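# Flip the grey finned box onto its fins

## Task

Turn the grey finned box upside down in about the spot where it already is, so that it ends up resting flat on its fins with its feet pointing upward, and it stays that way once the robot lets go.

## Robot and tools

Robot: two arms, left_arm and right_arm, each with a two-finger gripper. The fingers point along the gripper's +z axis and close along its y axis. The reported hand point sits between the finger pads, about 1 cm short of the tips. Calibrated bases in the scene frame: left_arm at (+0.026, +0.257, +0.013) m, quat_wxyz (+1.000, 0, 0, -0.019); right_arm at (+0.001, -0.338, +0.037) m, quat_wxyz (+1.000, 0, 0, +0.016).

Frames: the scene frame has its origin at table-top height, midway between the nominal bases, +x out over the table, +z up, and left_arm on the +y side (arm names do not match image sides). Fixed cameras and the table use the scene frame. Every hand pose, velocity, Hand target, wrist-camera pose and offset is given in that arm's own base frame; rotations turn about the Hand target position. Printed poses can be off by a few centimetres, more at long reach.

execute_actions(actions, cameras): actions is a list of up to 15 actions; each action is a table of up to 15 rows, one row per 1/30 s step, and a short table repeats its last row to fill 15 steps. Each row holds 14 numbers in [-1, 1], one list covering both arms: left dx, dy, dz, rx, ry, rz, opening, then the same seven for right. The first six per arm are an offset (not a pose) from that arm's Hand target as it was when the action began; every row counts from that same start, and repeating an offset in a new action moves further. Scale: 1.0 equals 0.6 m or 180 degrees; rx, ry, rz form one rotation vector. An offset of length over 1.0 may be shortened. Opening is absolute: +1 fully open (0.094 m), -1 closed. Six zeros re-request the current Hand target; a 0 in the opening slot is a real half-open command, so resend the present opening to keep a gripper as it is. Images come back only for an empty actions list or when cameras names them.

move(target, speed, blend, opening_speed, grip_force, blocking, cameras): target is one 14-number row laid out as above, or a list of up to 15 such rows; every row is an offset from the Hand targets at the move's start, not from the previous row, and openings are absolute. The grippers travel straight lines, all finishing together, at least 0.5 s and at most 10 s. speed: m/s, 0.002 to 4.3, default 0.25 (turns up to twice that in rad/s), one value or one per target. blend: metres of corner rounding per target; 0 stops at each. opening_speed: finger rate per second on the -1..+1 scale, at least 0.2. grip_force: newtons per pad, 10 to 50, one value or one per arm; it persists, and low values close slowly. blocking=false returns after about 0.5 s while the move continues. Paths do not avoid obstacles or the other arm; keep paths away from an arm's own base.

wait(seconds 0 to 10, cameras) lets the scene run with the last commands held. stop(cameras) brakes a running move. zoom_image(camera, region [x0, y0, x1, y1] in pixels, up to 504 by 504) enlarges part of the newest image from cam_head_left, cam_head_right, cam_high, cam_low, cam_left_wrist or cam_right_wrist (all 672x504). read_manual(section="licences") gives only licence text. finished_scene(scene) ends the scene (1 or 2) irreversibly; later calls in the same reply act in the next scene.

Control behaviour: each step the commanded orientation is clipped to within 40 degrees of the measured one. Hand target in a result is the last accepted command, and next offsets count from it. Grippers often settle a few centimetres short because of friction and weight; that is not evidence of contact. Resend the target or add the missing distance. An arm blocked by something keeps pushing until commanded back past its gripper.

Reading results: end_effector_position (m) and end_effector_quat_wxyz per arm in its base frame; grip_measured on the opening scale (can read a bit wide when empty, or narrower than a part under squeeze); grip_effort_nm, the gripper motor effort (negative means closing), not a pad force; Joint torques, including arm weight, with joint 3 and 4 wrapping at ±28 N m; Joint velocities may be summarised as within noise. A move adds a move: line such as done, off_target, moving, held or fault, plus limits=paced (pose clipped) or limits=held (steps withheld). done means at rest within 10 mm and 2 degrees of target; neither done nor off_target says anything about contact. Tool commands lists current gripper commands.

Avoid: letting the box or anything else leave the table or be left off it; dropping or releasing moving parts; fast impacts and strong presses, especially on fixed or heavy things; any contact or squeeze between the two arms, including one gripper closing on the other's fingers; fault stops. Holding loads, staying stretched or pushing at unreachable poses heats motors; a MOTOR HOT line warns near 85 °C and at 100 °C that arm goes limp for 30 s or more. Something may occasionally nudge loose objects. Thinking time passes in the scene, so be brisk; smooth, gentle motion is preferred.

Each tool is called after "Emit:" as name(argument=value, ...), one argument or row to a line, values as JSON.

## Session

Scene 1 succeeded. Now scene 2.

Emit:
execute_actions(
  actions=[],
)

Scene clock: 0.00 s.
left_arm: end_effector_position=(+0.6527, -0.4944, +0.2907) grip_measured=+1.000 grip_effort_nm=n/a end_effector_quat_wxyz=(+0.305, +0.732, +0.607, -0.050) | right_arm: end_effector_position=(+0.3471, -0.2391, +0.2552) grip_measured=+1.000 grip_effort_nm=n/a end_effector_quat_wxyz=(+0.253, +0.692, +0.642, -0.215)
Joint positions: left_arm=[-0.593 2.294 2.624 -1.321 0.258 1.085 0.094] | right_arm=[-0.362 1.247 1.116 -1.135 0.614 1.186 0.094]
Joint velocities: within noise
Joint torques (N m): no reading
Heat: left arm: hottest elbow 37 °C; right arm: hottest elbow 32 °C.
Hand target: left_arm +0.6557, -0.4964, +0.2943; +0.312, +0.731, +0.605, -0.048 | right_arm +0.3536, -0.2416, +0.2670; +0.264, +0.693, +0.637, -0.209
Tool commands: left_gripper/opening=+1.0 right_gripper/opening=+1.0

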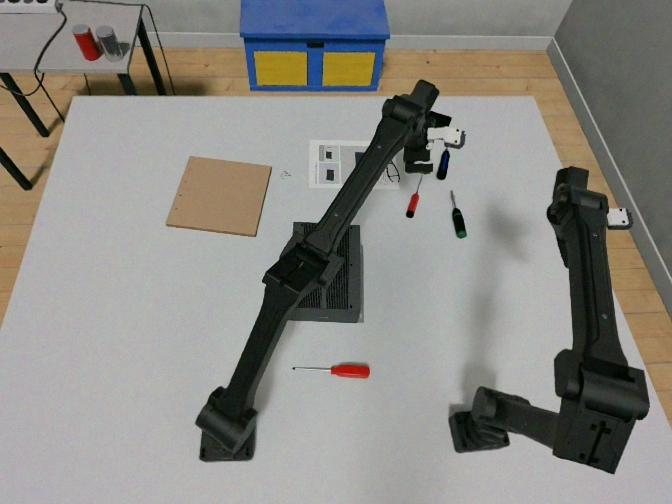

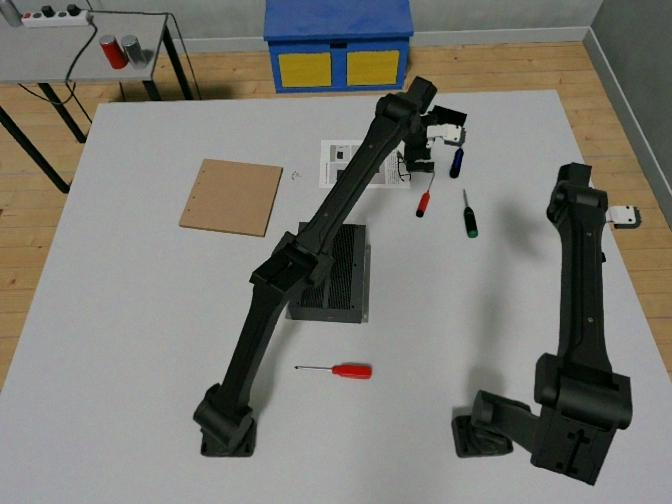

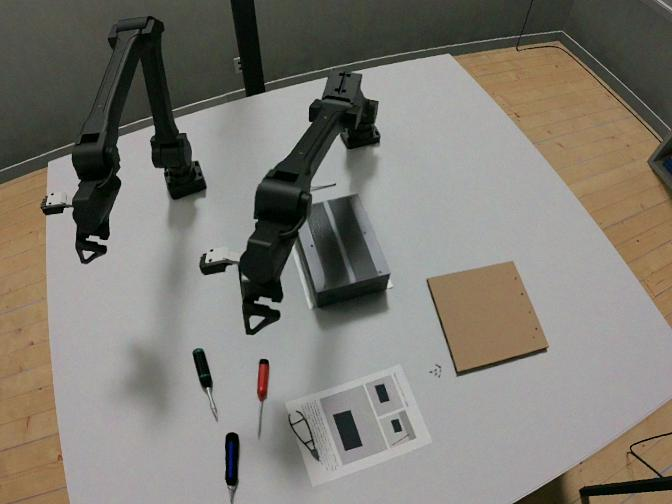

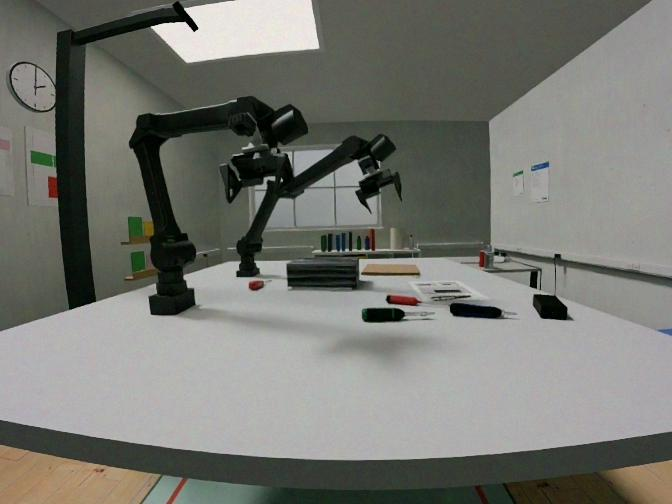

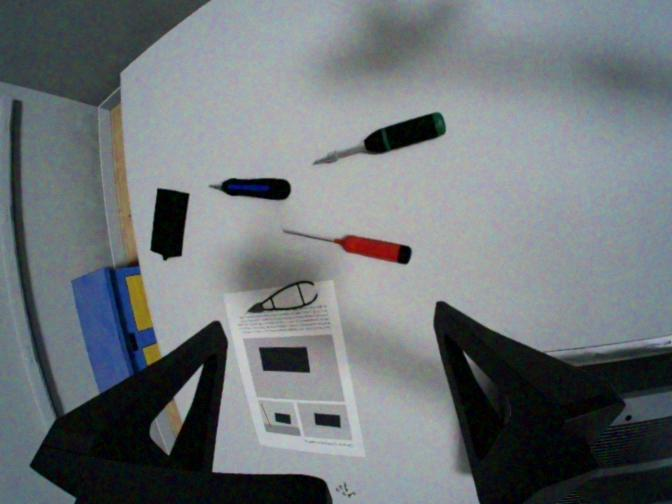

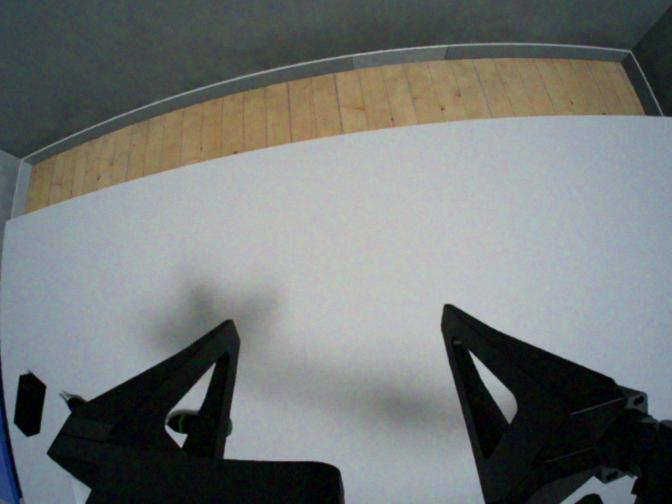

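Emit:
move(
  target=[
    [-0.2,0.4,0.1,0.018,0.112,0.27,0, 0,0,0,0,0,0,1],
    [-0.427,0.86,0.08,0.037,0.2245,0.539,0, 0,0,0,0,0,0,1],
  ],
  speed=0.2,
  blend=0.03,
  cameras=["cam_head_left","cam_left_wrist","cam_head_right"],
)

Scene clock: 43.20 s.
left_arm: end_effector_position=(+0.4044, +0.0167, +0.3388) grip_measured=+0.003 grip_effort_nm=-0.12 end_effector_quat_wxyz=(+0.043, +0.011, +0.999, +0.007) | right_arm: end_effector_position=(+0.3471, -0.2391, +0.2552) grip_measured=+1.000 grip_effort_nm=-0.01 end_effector_quat_wxyz=(+0.253, +0.692, +0.642, -0.215)
Joint positions: left_arm=[0.038 1.357 1.544 -1.671 -0.011 0.06 0.047] | right_arm=[-0.362 1.247 1.116 -1.135 0.614 1.186 0.094]
Joint torques (N m): left_arm=[-0.32 -9.93 8.72 0.5 -0.03 -0.32] | right_arm=[-0.44 -7.53 9.87 0.99 0.42 -0.02]
Heat: left arm: hottest elbow 44 °C; right arm: hottest elbow 40 °C.
Hand target: left_arm +0.3995, +0.0195, +0.3423; +0.003, +0.001, +1.000, +0.007 | right_arm +0.3536, -0.2416, +0.2670; +0.264, +0.693, +0.637, -0.209
Off the commanded pose: left_arm 0.007 m, 5 deg | right_arm 0.014 m, 2 deg.
joint sent to its limit (left arm) — joint 4 (wrist pitch), lower limit. The joint targets are off in orientation, not in position.
move: off_target (left_arm, right_arm)
Images, in order (width x height): cam_head_left 672x504, cam_head_right 672x504, cam_left_wrist 672x504.

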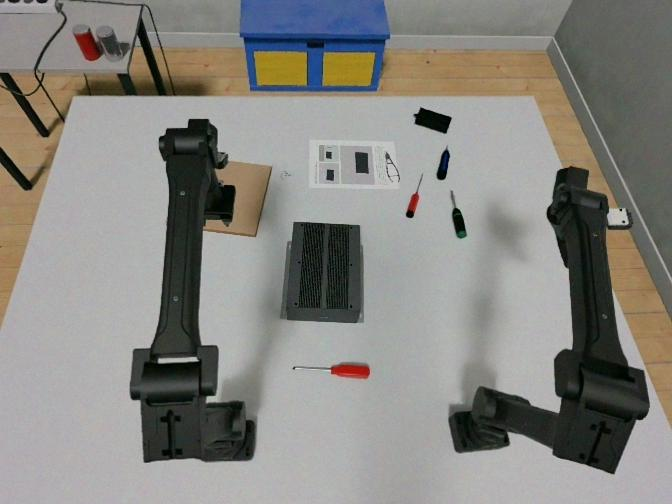

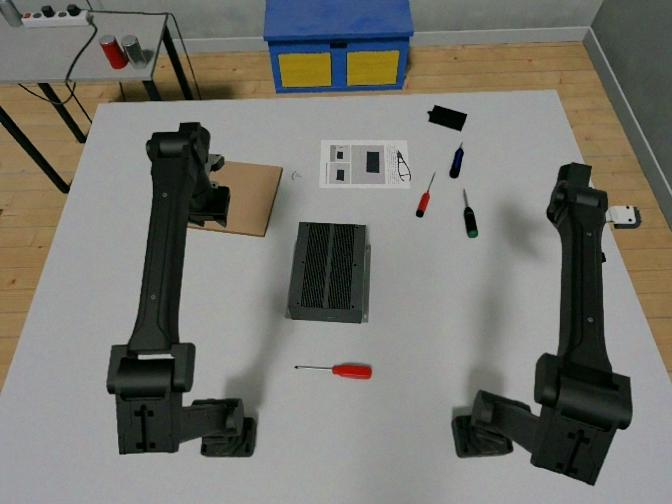

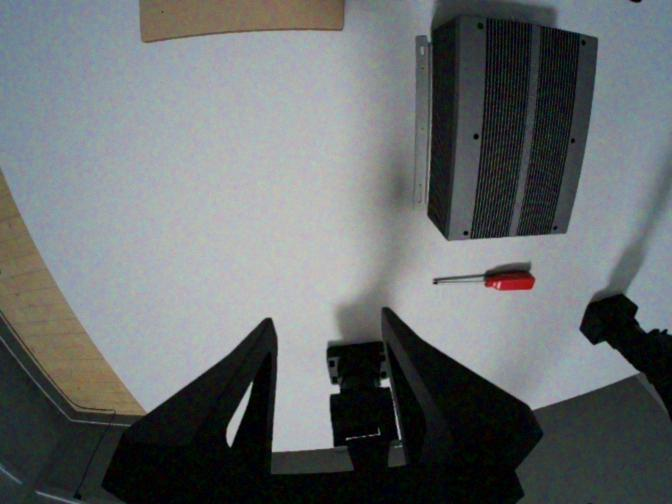

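Emit:
move(
  target=[0.076,-0.02,-0.404,-0.3479,-0.0806,0.0402,-0.404, 0,0,0,0,0,0,1],
  speed=0.15,
  cameras=["cam_head_left","cam_left_wrist","cam_low"],
)

Scene clock: 91.77 s.
left_arm: end_effector_position=(+0.4438, +0.0031, +0.1076) grip_measured=-0.401 grip_effort_nm=-0.12 end_effector_quat_wxyz=(+0.121, -0.060, +0.849, -0.511) | right_arm: end_effector_position=(+0.3471, -0.2391, +0.2552) grip_measured=+1.000 grip_effort_nm=-0.01 end_effector_quat_wxyz=(+0.253, +0.692, +0.642, -0.215)
Joint positions: left_arm=[0.366 1.695 1.019 -1.018 1.102 0.299 0.028] | right_arm=[-0.362 1.247 1.116 -1.135 0.614 1.186 0.094]
Joint torques (N m): left_arm=[-0.03 -10.17 6.89 0.85 0.8 -0.02] | right_arm=[-0.85 -7.94 10.06 1.2 0.45 -0.02]
Heat: left arm: hottest elbow 44 °C; right arm: hottest elbow 44 °C.
Hand target: left_arm +0.4451, +0.0075, +0.0999; +0.123, -0.061, +0.848, -0.512 | right_arm +0.3536, -0.2416, +0.2670; +0.264, +0.693, +0.637, -0.209
Off the commanded pose: left_arm 0.009 m, 0 deg | right_arm 0.014 m, 2 deg.
move: off_target (right_arm)
Images, in order (width x height): cam_head_left 672x504, cam_low 672x504, cam_left_wrist 672x504.

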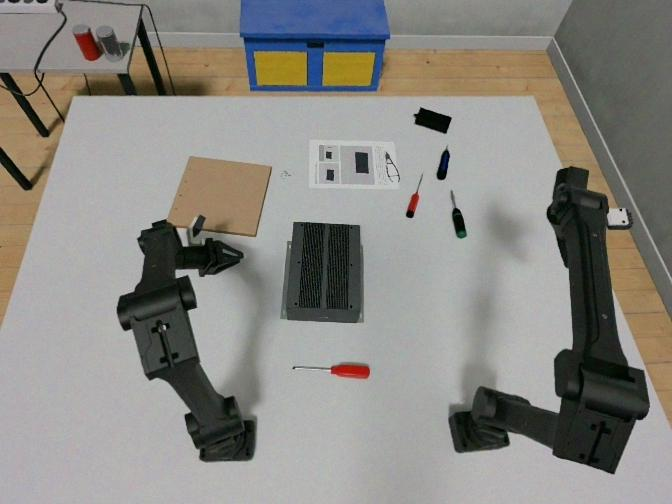

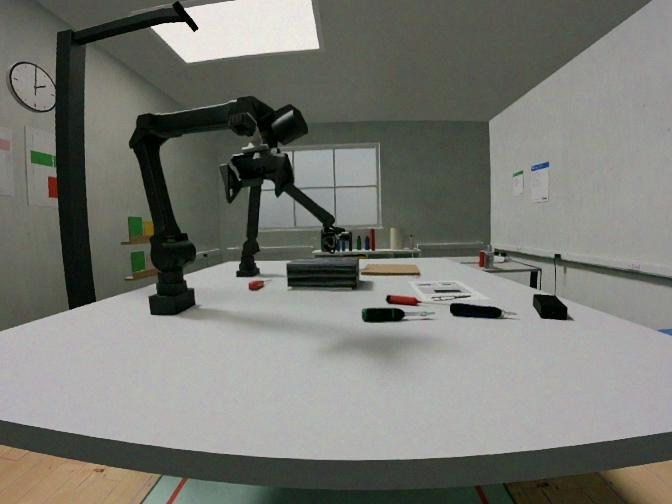

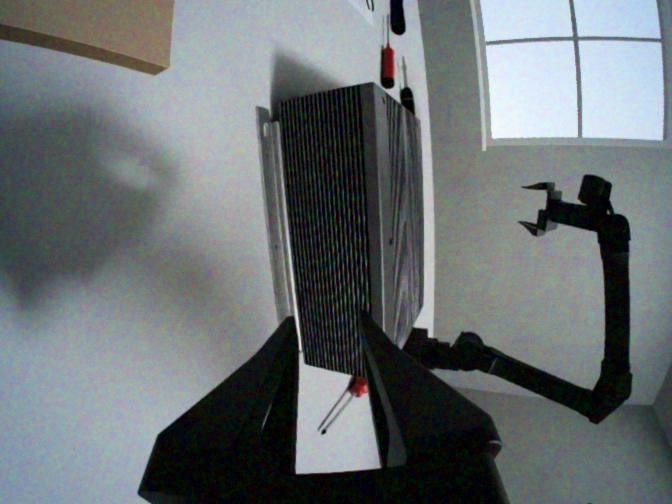

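Emit:
move(
  target=[0.018,-0.118,-0.108,0,0,0,-0.404, 0,0,0,0,0,0,1],
  speed=0.1,
  cameras=["cam_left_wrist","cam_low"],
)

Scene clock: 111.70 s.
left_arm: end_effector_position=(+0.4576, -0.0598, +0.0447) grip_measured=-0.401 grip_effort_nm=-0.12 end_effector_quat_wxyz=(+0.133, -0.055, +0.847, -0.511) | right_arm: end_effector_position=(+0.3471, -0.2391, +0.2552) grip_measured=+1.000 grip_effort_nm=-0.01 end_effector_quat_wxyz=(+0.253, +0.692, +0.642, -0.215)
Joint positions: left_arm=[0.214 1.762 0.878 -0.476 1.102 -0.045 0.028] | right_arm=[-0.362 1.247 1.116 -1.135 0.614 1.186 0.094]
Joint torques (N m): left_arm=[-1.38 -10.23 5.76 1.46 0.55 -0.26] | right_arm=[-0.5 -7.41 9.94 1.06 0.42 -0.04]
Heat: left arm: hottest elbow 43 °C; right arm: hottest elbow 45 °C.
Hand target: left_arm +0.4559, -0.0632, +0.0350; +0.123, -0.062, +0.848, -0.512 | right_arm +0.3536, -0.2416, +0.2670; +0.264, +0.693, +0.637, -0.209
Off the commanded pose: left_arm 0.010 m, 1 deg | right_arm 0.014 m, 2 deg.
move: off_target (right_arm)
Images, in order (width x height): cam_low 672x504, cam_left_wrist 672x504.

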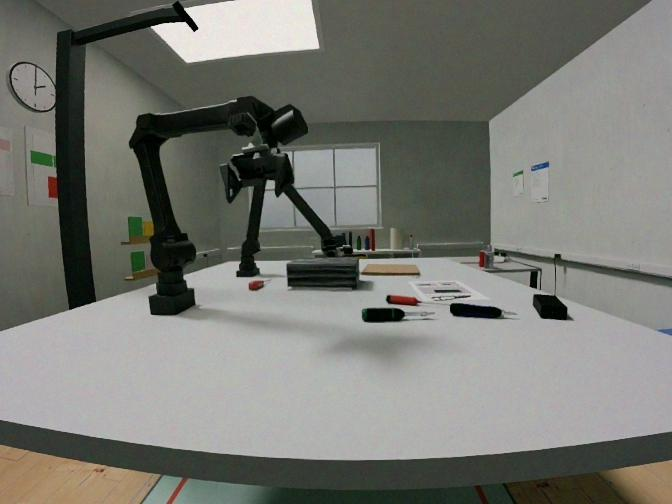

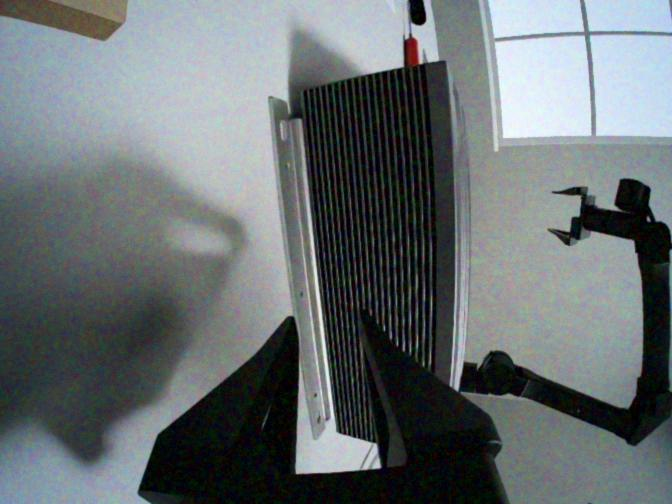

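Emit:
move(
  target=[0.009,-0.035,-0.048,0,0,0,-0.404, 0,0,0,0,0,0,1],
  speed=0.05,
  cameras=["cam_left_wrist"],
)

Scene clock: 119.80 s.
left_arm: end_effector_position=(+0.4643, -0.0797, +0.0173) grip_measured=-0.401 grip_effort_nm=-0.12 end_effector_quat_wxyz=(+0.134, -0.055, +0.847, -0.511) | right_arm: end_effector_position=(+0.3471, -0.2391, +0.2552) grip_measured=+1.000 grip_effort_nm=-0.01 end_effector_quat_wxyz=(+0.253, +0.692, +0.642, -0.215)
Joint positions: left_arm=[0.165 1.824 0.852 -0.289 1.089 -0.155 0.028] | right_arm=[-0.362 1.247 1.116 -1.135 0.614 1.186 0.094]
Joint torques (N m): left_arm=[-1.55 -10.23 5.31 1.73 0.53 -0.24] | right_arm=[-0.79 -7.77 9.95 1.1 0.44 -0.06]
Heat: left arm: hottest elbow 43 °C; right arm: hottest elbow 45 °C.
Hand target: left_arm +0.4614, -0.0841, +0.0063; +0.123, -0.062, +0.848, -0.512 | right_arm +0.3536, -0.2416, +0.2670; +0.264, +0.693, +0.637, -0.209
Off the commanded pose: left_arm 0.012 m, 2 deg | right_arm 0.014 m, 2 deg.
move: off_target (left_arm, right_arm)
Images, in order (width x height): cam_left_wrist 672x504.

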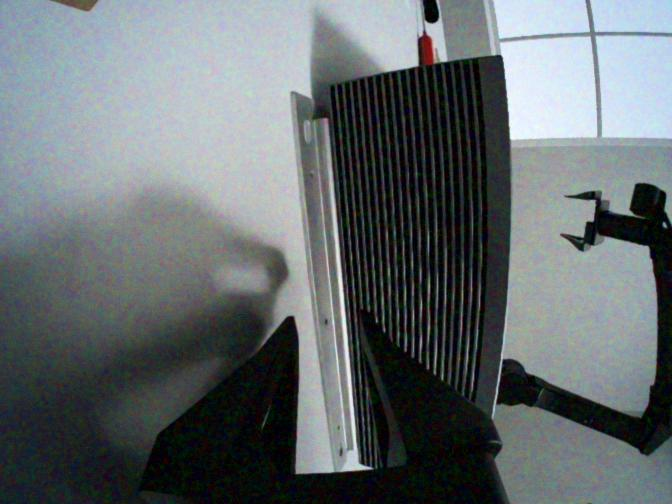

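Emit:
execute_actions(
  actions=[],
)

Scene clock: 154.07 s.
left_arm: end_effector_position=(+0.4643, -0.0797, +0.0173) grip_measured=-0.401 grip_effort_nm=-0.12 end_effector_quat_wxyz=(+0.134, -0.056, +0.847, -0.511) | right_arm: end_effector_position=(+0.3471, -0.2391, +0.2552) grip_measured=+1.000 grip_effort_nm=-0.01 end_effector_quat_wxyz=(+0.253, +0.692, +0.642, -0.215)
Joint positions: left_arm=[0.165 1.824 0.852 -0.289 1.089 -0.155 0.028] | right_arm=[-0.362 1.247 1.116 -1.135 0.614 1.186 0.094]
Joint velocities: within noise
Joint torques (N m): left_arm=[-1.55 -10.23 5.29 1.65 0.54 -0.25] | right_arm=[-1.03 -7.47 9.89 1.16 0.41 -0.01]
Heat: left arm: hottest elbow 42 °C; right arm: hottest elbow 46 °C.
Hand target: left_arm +0.4614, -0.0841, +0.0063; +0.123, -0.061, +0.848, -0.512 | right_arm +0.3536, -0.2416, +0.2670; +0.264, +0.693, +0.637, -0.209
Tool commands: left_gripper/opening=-0.404 right_gripper/opening=+1.0
Off the commanded pose: left_arm 0.012 m, 1 deg | right_arm 0.014 m, 2 deg.

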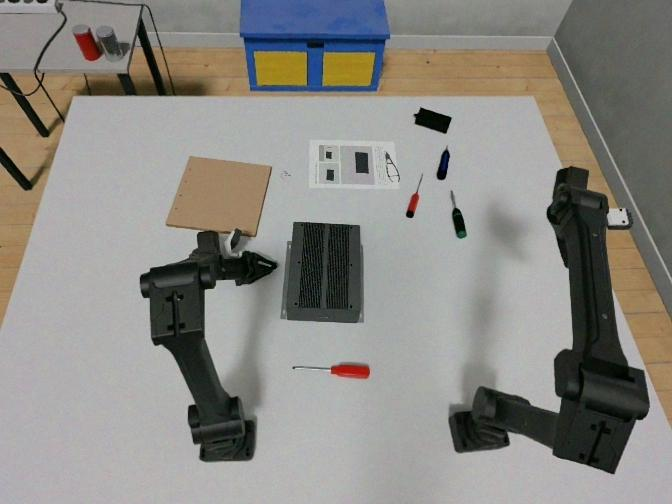

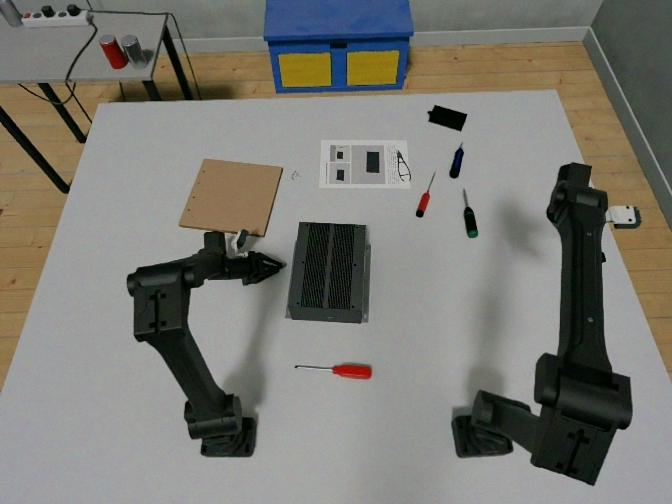

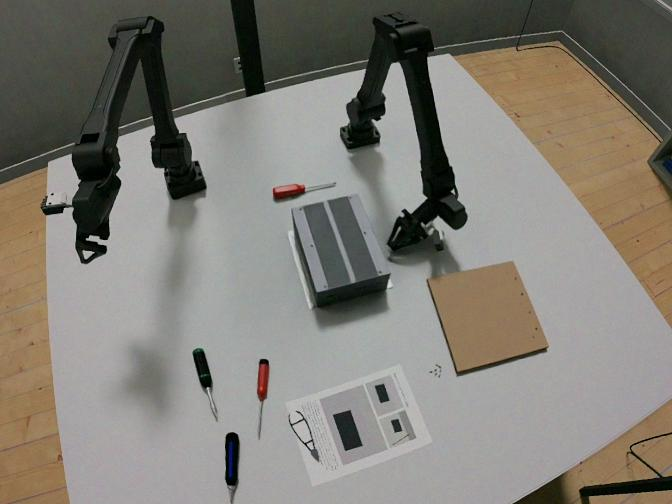

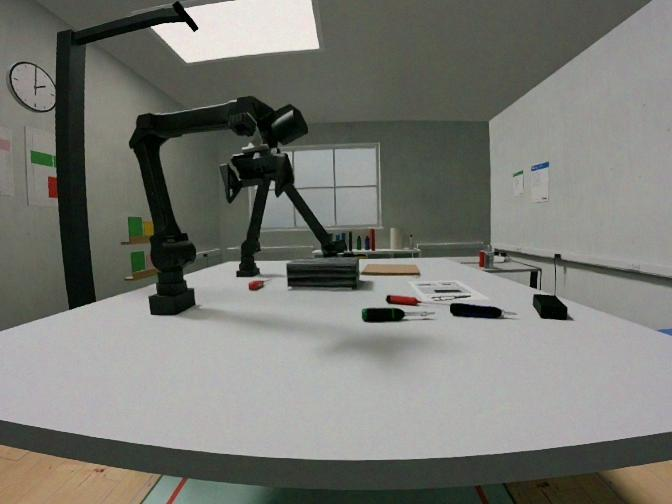

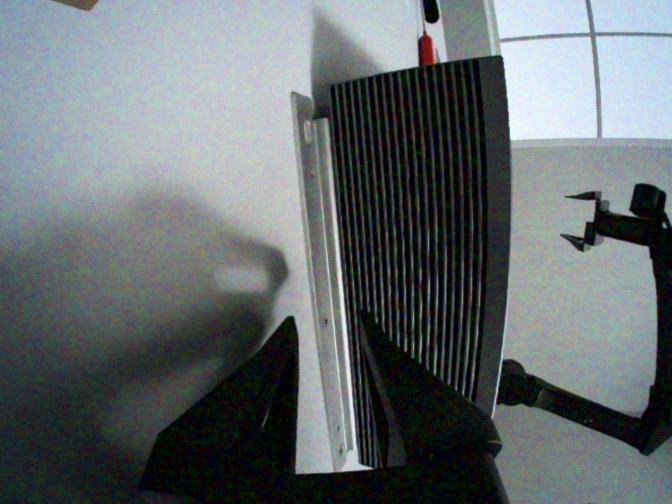

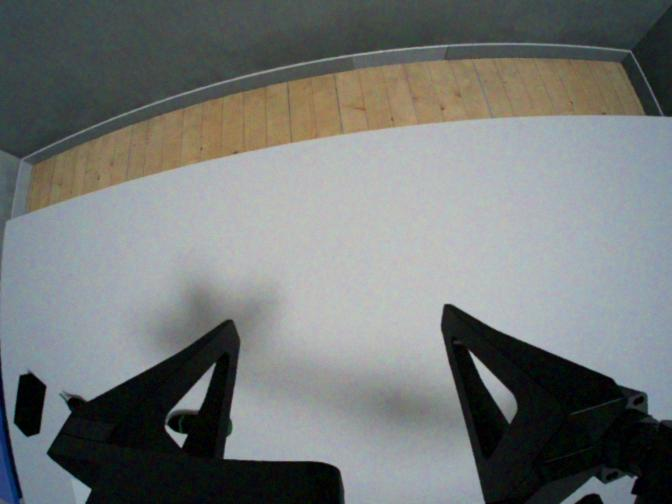

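Emit:
move(
  target=[0,0,-0.0167,0,0,0,-0.404,0,0,0,0,0,0,1],
  speed=0.03,
  cameras=["cam_left_wrist"],
)

Scene clock: 163.07 s.
left_arm: end_effector_position=(+0.4655, -0.0795, +0.0081) grip_measured=-0.401 grip_effort_nm=-0.12 end_effector_quat_wxyz=(+0.136, -0.055, +0.847, -0.511) | right_arm: end_effector_position=(+0.3471, -0.2391, +0.2552) grip_measured=+1.000 grip_effort_nm=-0.01 end_effector_quat_wxyz=(+0.253, +0.692, +0.642, -0.215)
Joint positions: left_arm=[0.165 1.849 0.852 -0.261 1.089 -0.155 0.028] | right_arm=[-0.362 1.247 1.116 -1.135 0.614 1.186 0.094]
Joint torques (N m): left_arm=[-1.55 -10.34 5 1.76 0.53 -0.25] | right_arm=[-0.56 -8.18 9.99 1.14 0.39 -0.07]
Heat: left arm: hottest elbow 42 °C; right arm: hottest elbow 46 °C.
Hand target: left_arm +0.4614, -0.0841, -0.0037; +0.123, -0.061, +0.848, -0.512 | right_arm +0.3536, -0.2416, +0.2670; +0.264, +0.693, +0.637, -0.209
Off the commanded pose: left_arm 0.013 m, 2 deg | right_arm 0.014 m, 2 deg.
move: off_target (left_arm, right_arm)
Images, in order (width x height): cam_left_wrist 672x504.

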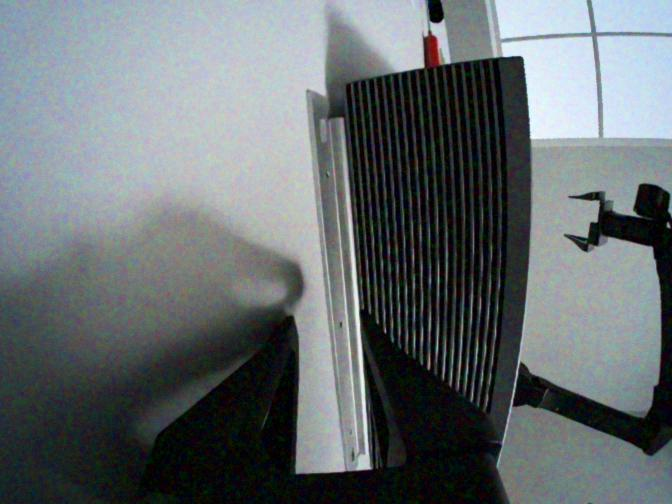

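Emit:
move(
  target=[0.006,-0.04,0,0,0,0,-0.404,0,0,0,0,0,0,1],
  speed=0.03,
  cameras=["cam_left_wrist"],
)

Emit:
zoom_image(
  camera="cam_left_wrist",
  region=[220, 220, 460, 400],
)

Scene clock: 173.23 s.
left_arm: end_effector_position=(+0.4694, -0.1035, +0.0075) grip_measured=-0.401 grip_effort_nm=-0.11 end_effector_quat_wxyz=(+0.135, -0.055, +0.846, -0.513) | right_arm: end_effector_position=(+0.3471, -0.2391, +0.2552) grip_measured=+1.000 grip_effort_nm=-0.01 end_effector_quat_wxyz=(+0.253, +0.692, +0.642, -0.215)
Joint positions: left_arm=[0.108 1.849 0.834 -0.144 1.073 -0.27 0.028] | right_arm=[-0.362 1.247 1.116 -1.135 0.614 1.186 0.094]
Joint torques (N m): left_arm=[-1.67 -10.64 4.93 1.8 0.36 -0.22] | right_arm=[0.26 -7.88 9.98 1.1 0.43 -0.05]
Heat: left arm: hottest elbow 41 °C; right arm: hottest elbow 46 °C.
Hand target: left_arm +0.4650, -0.1081, -0.0036; +0.123, -0.061, +0.848, -0.512 | right_arm +0.3536, -0.2416, +0.2670; +0.264, +0.693, +0.637, -0.209
Off the commanded pose: left_arm 0.013 m, 2 deg | right_arm 0.014 m, 2 deg.
move: off_target (left_arm, right_arm)
Images, in order (width x height): cam_left_wrist 672x504.

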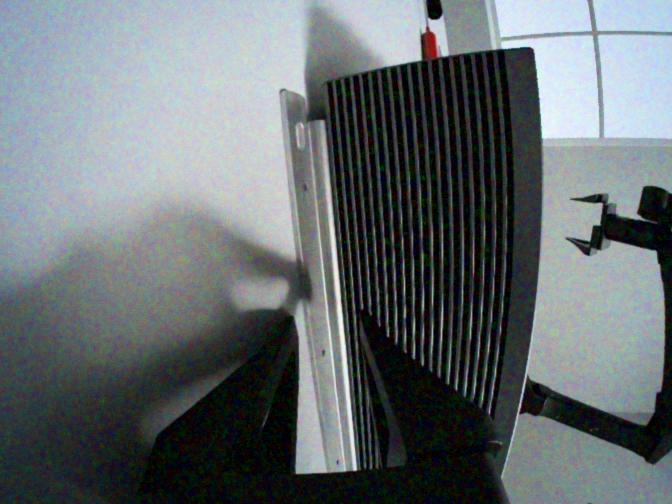

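Scaled by 2.100 from the camera's 672x504 image, which has a finer 960x720 frame.

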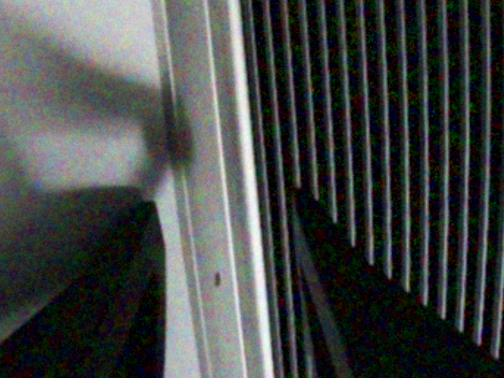

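Emit:
move(
  target=[
    [0.001,0,-0.006,0,0,0,-0.57,0,0,0,0,0,0,1],
    [0.002,-0.018,-0.006,0,0,0,-0.57,0,0,0,0,0,0,1],
  ],
  speed=0.03,
  opening_speed=0.3,
  cameras=["cam_left_wrist"],
)

Emit:
zoom_image(
  camera="cam_left_wrist",
  region=[220, 220, 460, 400],
)

Scene clock: 203.47 s.
left_arm: end_effector_position=(+0.4703, -0.1126, +0.0041) grip_measured=-0.567 grip_effort_nm=-0.11 end_effector_quat_wxyz=(+0.135, -0.057, +0.846, -0.512) | right_arm: end_effector_position=(+0.3471, -0.2391, +0.2552) grip_measured=+1.000 grip_effort_nm=-0.01 end_effector_quat_wxyz=(+0.253, +0.692, +0.642, -0.215)
Joint positions: left_arm=[0.086 1.856 0.824 -0.087 1.061 -0.318 0.02] | right_arm=[-0.362 1.247 1.116 -1.135 0.614 1.186 0.094]
Joint torques (N m): left_arm=[-1.9 -10.58 5.01 1.96 0.4 -0.28] | right_arm=[-0.21 -7.65 10 1.28 0.4 -0.03]
Heat: left arm: hottest elbow 40 °C; right arm: hottest elbow 46 °C.
Hand target: left_arm +0.4662, -0.1190, -0.0073; +0.123, -0.061, +0.848, -0.512 | right_arm +0.3536, -0.2416, +0.2670; +0.264, +0.693, +0.637, -0.209
Off the commanded pose: left_arm 0.014 m, 1 deg | right_arm 0.014 m, 2 deg.
move: off_target (left_arm, right_arm)
Images, in order (width x height): cam_left_wrist 672x504.

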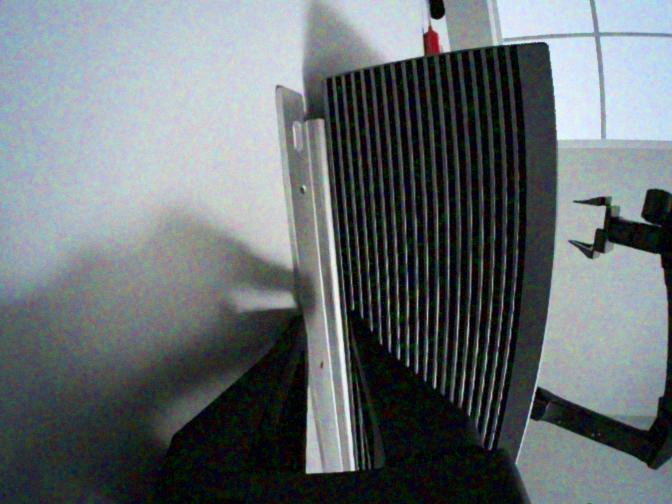

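Scaled by 2.100 from the camera's 672x504 image, which has a finer 960x720 frame.

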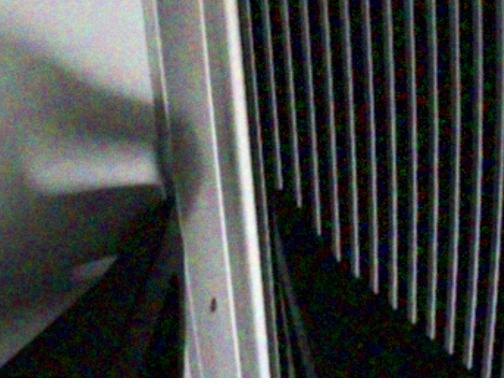

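Emit:
move(
  target=[0.002,-0.009,0,0,0,0,-0.57,0,0,0,0,0,0,1],
  speed=0.03,
  cameras=["cam_left_wrist"],
)

Emit:
zoom_image(
  camera="cam_left_wrist",
  region=[220, 220, 460, 400],
)

Scene clock: 211.83 s.
left_arm: end_effector_position=(+0.4706, -0.1125, +0.0040) grip_measured=-0.567 grip_effort_nm=-0.11 end_effector_quat_wxyz=(+0.135, -0.064, +0.845, -0.514) | right_arm: end_effector_position=(+0.3471, -0.2391, +0.2552) grip_measured=+1.000 grip_effort_nm=-0.01 end_effector_quat_wxyz=(+0.253, +0.692, +0.642, -0.215)
Joint positions: left_arm=[0.086 1.856 0.819 -0.068 1.061 -0.343 0.02] | right_arm=[-0.362 1.247 1.116 -1.135 0.614 1.186 0.094]
Joint torques (N m): left_arm=[-2.96 -10.23 5.18 2.06 0.2 -0.23] | right_arm=[-0.21 -8.47 10.06 1.28 0.47 -0.05]
Heat: left arm: hottest elbow 40 °C; right arm: hottest elbow 46 °C.
Hand target: left_arm +0.4674, -0.1244, -0.0073; +0.123, -0.061, +0.848, -0.512 | right_arm +0.3536, -0.2416, +0.2670; +0.264, +0.693, +0.637, -0.209
Off the commanded pose: left_arm 0.017 m, 1 deg | right_arm 0.014 m, 2 deg.
move: off_target (left_arm, right_arm)
Images, in order (width x height): cam_left_wrist 672x504.

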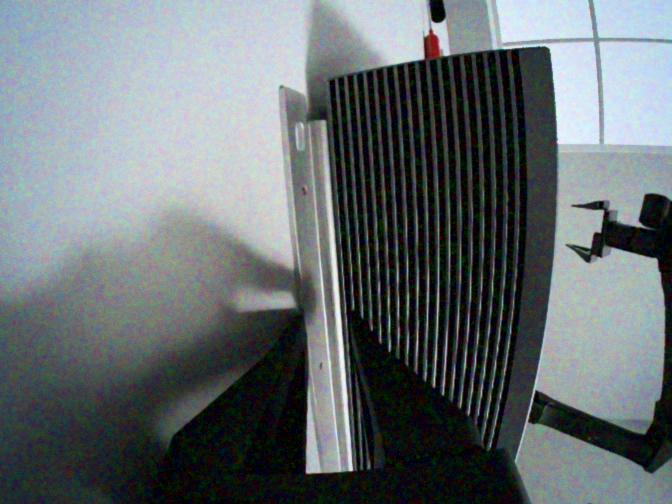

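Scaled by 2.100 from the camera's 672x504 image, which has a finer 960x720 frame.

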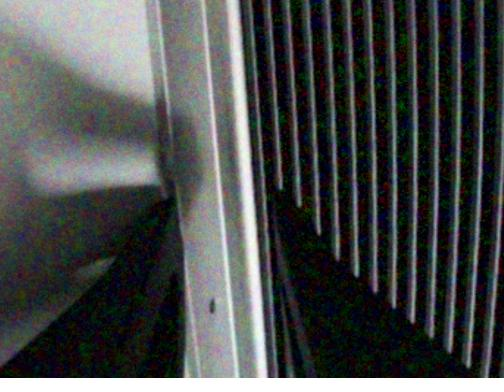

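Emit:
move(
  target=[0,0.0,0.06,0,0,0,-0.57,0,0,0,0,0,0,1],
  speed=0.03,
  cameras=["cam_left_wrist"],
)

Scene clock: 216.53 s.
left_arm: end_effector_position=(+0.4656, -0.1209, +0.0216) grip_measured=-0.567 grip_effort_nm=-0.11 end_effector_quat_wxyz=(+0.124, -0.062, +0.849, -0.510) | right_arm: end_effector_position=(+0.3471, -0.2391, +0.2552) grip_measured=+1.000 grip_effort_nm=-0.01 end_effector_quat_wxyz=(+0.253, +0.692, +0.642, -0.215)
Joint positions: left_arm=[0.066 1.8 0.819 -0.138 1.048 -0.344 0.02] | right_arm=[-0.362 1.247 1.116 -1.135 0.614 1.186 0.094]
Joint torques (N m): left_arm=[-1.38 -13.1 6.15 0.98 0.7 -0.25] | right_arm=[-0.5 -8 9.99 1.03 0.45 -0.04]
Heat: left arm: hottest elbow 40 °C; right arm: hottest elbow 46 °C.
Hand target: left_arm +0.4674, -0.1244, +0.0287; +0.123, -0.061, +0.848, -0.512 | right_arm +0.3536, -0.2416, +0.2670; +0.264, +0.693, +0.637, -0.209
Off the commanded pose: left_arm 0.008 m, 0 deg | right_arm 0.014 m, 2 deg.
move: off_target (right_arm)
Images, in order (width x height): cam_left_wrist 672x504.

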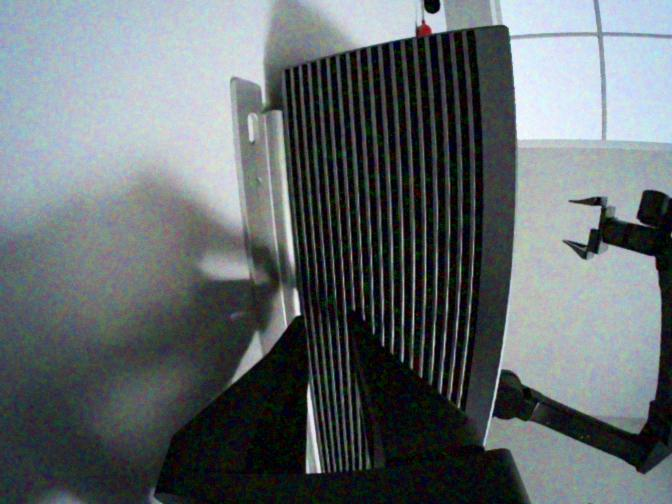

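Emit:
move(
  target=[
    [0,0.065,0.0,0,0,0,-0.57,0,0,0,0,0,0,1],
    [0,0.065,-0.055,0,0,0,-0.65,0,0,0,0,0,0,1],
  ],
  speed=0.04,
  cameras=["cam_left_wrist","cam_head_left"],
)

Scene clock: 237.03 s.
left_arm: end_effector_position=(+0.4573, -0.0904, +0.0015) grip_measured=-0.647 grip_effort_nm=-0.12 end_effector_quat_wxyz=(+0.115, -0.065, +0.847, -0.515) | right_arm: end_effector_position=(+0.3471, -0.2391, +0.2552) grip_measured=+1.000 grip_effort_nm=-0.01 end_effector_quat_wxyz=(+0.253, +0.692, +0.642, -0.215)
Joint positions: left_arm=[0.143 1.857 0.839 -0.254 1.088 -0.191 0.017] | right_arm=[-0.362 1.247 1.116 -1.135 0.614 1.186 0.094]
Joint torques (N m): left_arm=[-0.03 -10.05 7.02 1.61 0.51 0.01] | right_arm=[-0.56 -7.88 10.06 1.09 0.43 -0.06]
Heat: left arm: hottest elbow 41 °C; right arm: hottest elbow 46 °C.
Hand target: left_arm +0.4674, -0.0854, -0.0043; +0.123, -0.061, +0.848, -0.512 | right_arm +0.3536, -0.2416, +0.2670; +0.264, +0.693, +0.637, -0.209
Off the commanded pose: left_arm 0.013 m, 1 deg | right_arm 0.014 m, 2 deg.
move: off_target (left_arm, right_arm); target 2's new opening was sent with left_arm's hand 0.013 m and 1 deg from that target
Images, in order (width x height): cam_head_left 672x504, cam_left_wrist 672x504.

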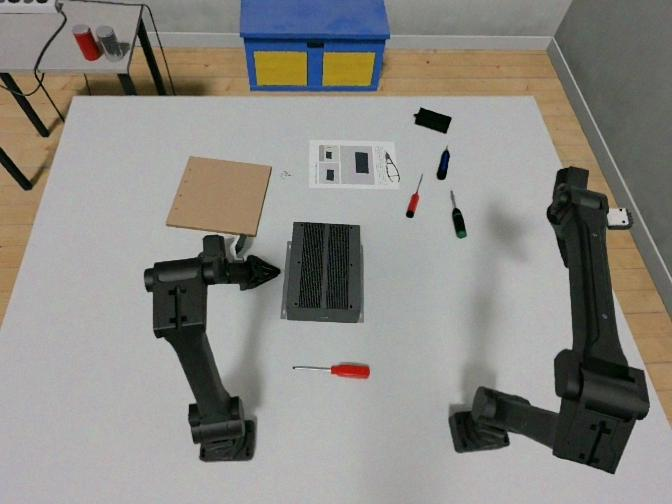

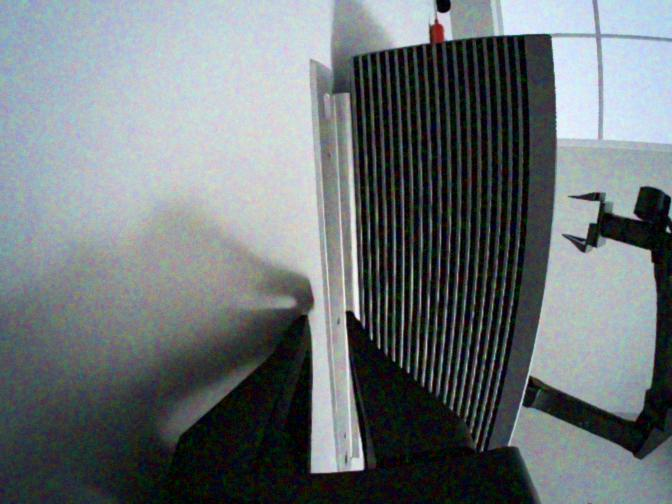

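Emit:
move(
  target=[0,0,-0.012,0,0,0,-0.65,0,0,0,0,0,0,1],
  speed=0.03,
  cameras=["cam_left_wrist"],
)

Emit:
zoom_image(
  camera="cam_left_wrist",
  region=[220, 220, 460, 400],
)

Scene clock: 243.23 s.
left_arm: end_effector_position=(+0.4588, -0.0905, +0.0013) grip_measured=-0.648 grip_effort_nm=-0.10 end_effector_quat_wxyz=(+0.119, -0.062, +0.846, -0.516) | right_arm: end_effector_position=(+0.3471, -0.2391, +0.2552) grip_measured=+1.000 grip_effort_nm=-0.01 end_effector_quat_wxyz=(+0.253, +0.692, +0.642, -0.215)
Joint positions: left_arm=[0.143 1.86 0.839 -0.241 1.092 -0.191 0.017] | right_arm=[-0.362 1.247 1.116 -1.135 0.614 1.186 0.094]
Joint torques (N m): left_arm=[-0.15 -9.05 6.9 1.81 0.4 0.02] | right_arm=[-1.26 -7.82 10.11 1.07 0.44 -0.05]
Heat: left arm: hottest elbow 40 °C; right arm: hottest elbow 47 °C.
Hand target: left_arm +0.4674, -0.0854, -0.0115; +0.123, -0.061, +0.848, -0.512 | right_arm +0.3536, -0.2416, +0.2670; +0.264, +0.693, +0.637, -0.209
Off the commanded pose: left_arm 0.016 m, 1 deg | right_arm 0.014 m, 2 deg.
move: off_target (left_arm, right_arm)
Images, in order (width x height): cam_left_wrist 672x504.

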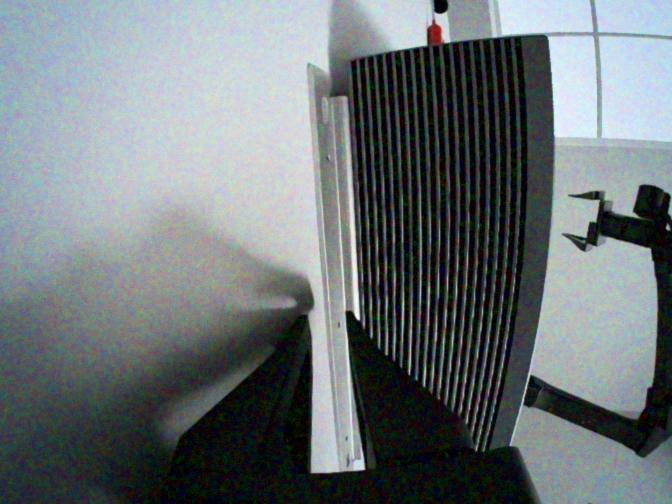

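Scaled by 2.100 from the camera's 672x504 image, which has a finer 960x720 frame.

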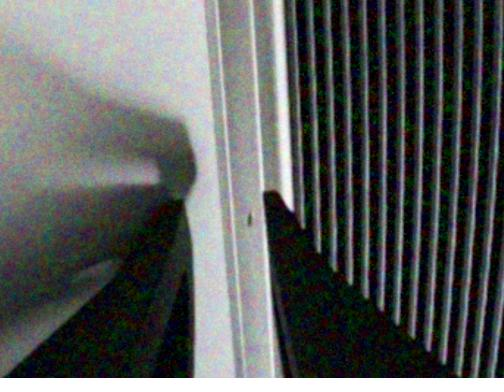

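Emit:
move(
  target=[0.002,-0.017,0,0,0,0,-0.65,0,0,0,0,0,0,1],
  speed=0.03,
  cameras=["cam_left_wrist"],
)

Emit:
zoom_image(
  camera="cam_left_wrist",
  region=[220, 220, 460, 400],
)

Scene clock: 283.40 s.
left_arm: end_effector_position=(+0.4658, -0.0909, +0.0021) grip_measured=-0.648 grip_effort_nm=-0.10 end_effector_quat_wxyz=(+0.131, -0.061, +0.846, -0.514) | right_arm: end_effector_position=(+0.3471, -0.2391, +0.2552) grip_measured=+1.000 grip_effort_nm=-0.01 end_effector_quat_wxyz=(+0.253, +0.692, +0.642, -0.215)
Joint positions: left_arm=[0.138 1.862 0.839 -0.19 1.084 -0.222 0.017] | right_arm=[-0.362 1.247 1.116 -1.135 0.614 1.186 0.094]
Joint torques (N m): left_arm=[-1.96 -9.41 6.24 1.81 0.36 -0.15] | right_arm=[-1.03 -7.71 9.94 1.11 0.42 -0.02]
Heat: left arm: hottest elbow 40 °C; right arm: hottest elbow 47 °C.
Hand target: left_arm +0.4686, -0.0956, -0.0115; +0.123, -0.061, +0.848, -0.512 | right_arm +0.3536, -0.2416, +0.2670; +0.264, +0.693, +0.637, -0.209
Off the commanded pose: left_arm 0.015 m, 1 deg | right_arm 0.014 m, 2 deg.
move: off_target (left_arm, right_arm)
Images, in order (width x height): cam_left_wrist 672x504.

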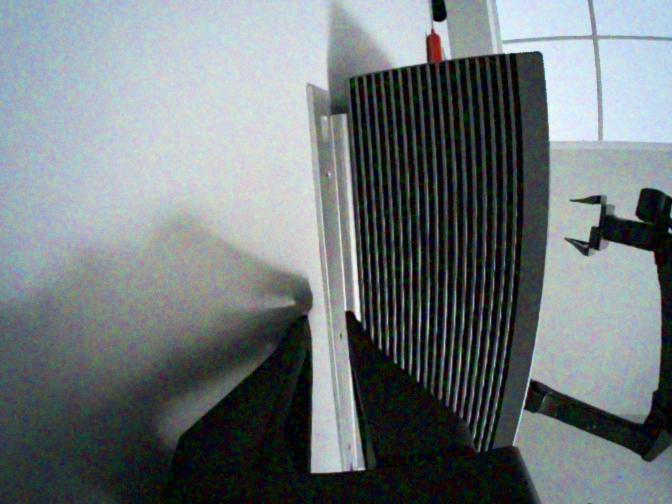

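Scaled by 2.100 from the camera's 672x504 image, which has a finer 960x720 frame.

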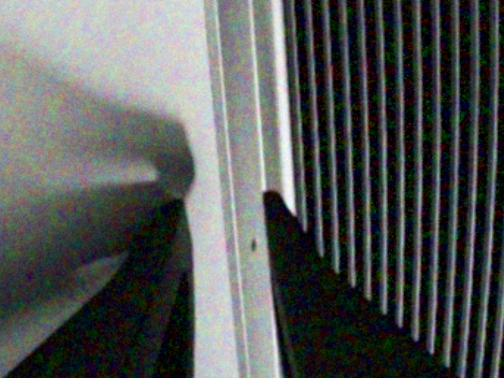

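Emit:
move(
  target=[0.0,-0.02,0,0,0,0,-0.65,0,0,0,0,0,0,1],
  speed=0.03,
  cameras=["cam_left_wrist"],
)

Emit:
zoom_image(
  camera="cam_left_wrist",
  region=[220, 220, 460, 400],
)

Scene clock: 288.77 s.
left_arm: end_effector_position=(+0.4719, -0.1024, +0.0028) grip_measured=-0.648 grip_effort_nm=-0.10 end_effector_quat_wxyz=(+0.136, -0.056, +0.846, -0.512) | right_arm: end_effector_position=(+0.3471, -0.2391, +0.2552) grip_measured=+1.000 grip_effort_nm=-0.01 end_effector_quat_wxyz=(+0.253, +0.692, +0.642, -0.215)
Joint positions: left_arm=[0.109 1.864 0.839 -0.13 1.071 -0.271 0.017] | right_arm=[-0.362 1.247 1.116 -1.135 0.614 1.186 0.094]
Joint torques (N m): left_arm=[-1.79 -9.99 5.23 1.84 0.44 -0.24] | right_arm=[-0.62 -8.59 10.04 1.14 0.4 -0.03]
Heat: left arm: hottest elbow 40 °C; right arm: hottest elbow 47 °C.
Hand target: left_arm +0.4686, -0.1075, -0.0114; +0.123, -0.061, +0.848, -0.512 | right_arm +0.3536, -0.2416, +0.2670; +0.264, +0.693, +0.637, -0.209
Off the commanded pose: left_arm 0.016 m, 2 deg | right_arm 0.014 m, 2 deg.
move: off_target (left_arm, right_arm)
Images, in order (width x height): cam_left_wrist 672x504.

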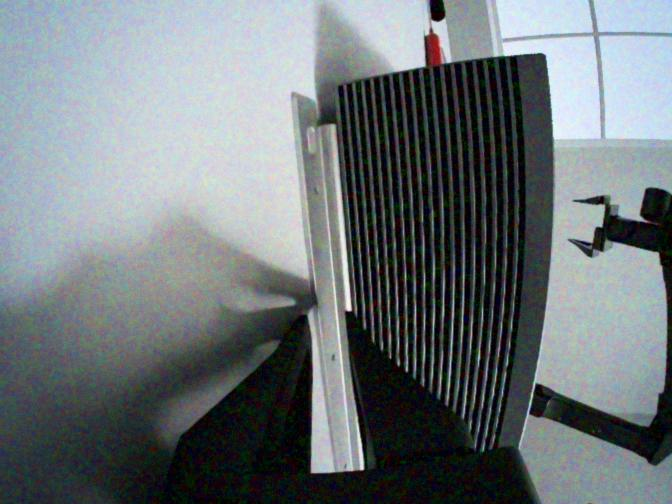

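Scaled by 2.100 from the camera's 672x504 image, which has a finer 960x720 frame.

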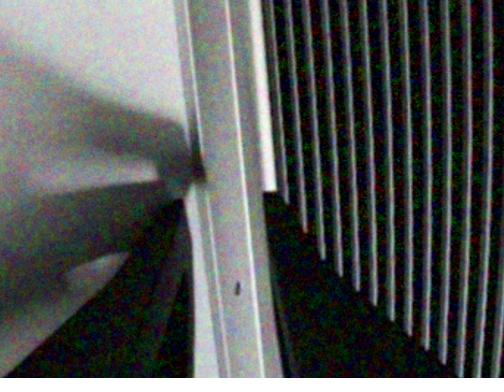

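Emit:
move(
  target=[0.0,-0.0125,-0.004,0,0,0,-0.65,0,0,0,0,0,0,1],
  speed=0.03,
  cameras=["cam_left_wrist"],
)

Emit:
zoom_image(
  camera="cam_left_wrist",
  region=[220, 220, 460, 400],
)

Scene clock: 312.60 s.
left_arm: end_effector_position=(+0.4759, -0.1092, +0.0032) grip_measured=-0.648 grip_effort_nm=-0.10 end_effector_quat_wxyz=(+0.140, -0.054, +0.846, -0.512) | right_arm: end_effector_position=(+0.3471, -0.2391, +0.2552) grip_measured=+1.000 grip_effort_nm=-0.01 end_effector_quat_wxyz=(+0.253, +0.692, +0.642, -0.215)
Joint positions: left_arm=[0.092 1.867 0.839 -0.09 1.064 -0.305 0.017] | right_arm=[-0.362 1.247 1.116 -1.135 0.614 1.186 0.094]
Joint torques (N m): left_arm=[-1.9 -9.93 4.63 1.95 0.42 -0.22] | right_arm=[-1.14 -7.65 9.91 1.2 0.46 -0.06]
Heat: left arm: hottest elbow 40 °C; right arm: hottest elbow 47 °C.
Hand target: left_arm +0.4686, -0.1151, -0.0139; +0.123, -0.062, +0.848, -0.512 | right_arm +0.3536, -0.2416, +0.2670; +0.264, +0.693, +0.637, -0.209
Off the commanded pose: left_arm 0.019 m, 2 deg | right_arm 0.014 m, 2 deg.
move: off_target (left_arm, right_arm)
Images, in order (width x height): cam_left_wrist 672x504.

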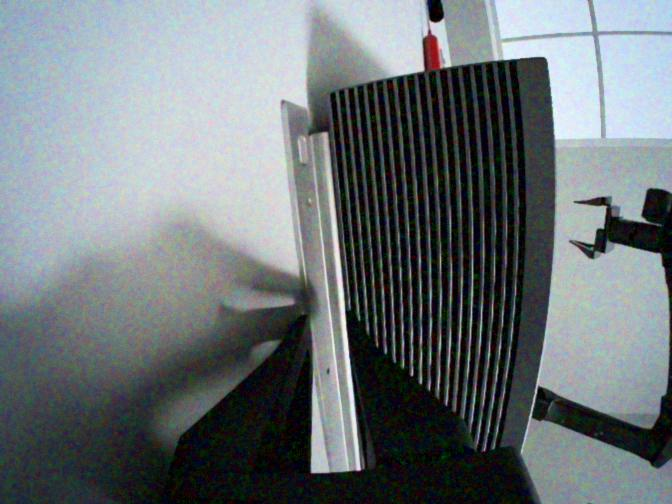

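Scaled by 2.100 from the camera's 672x504 image, which has a finer 960x720 frame.

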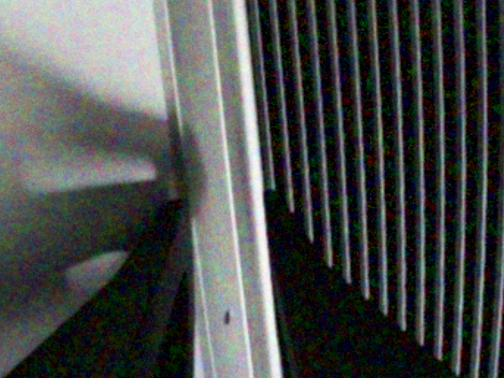

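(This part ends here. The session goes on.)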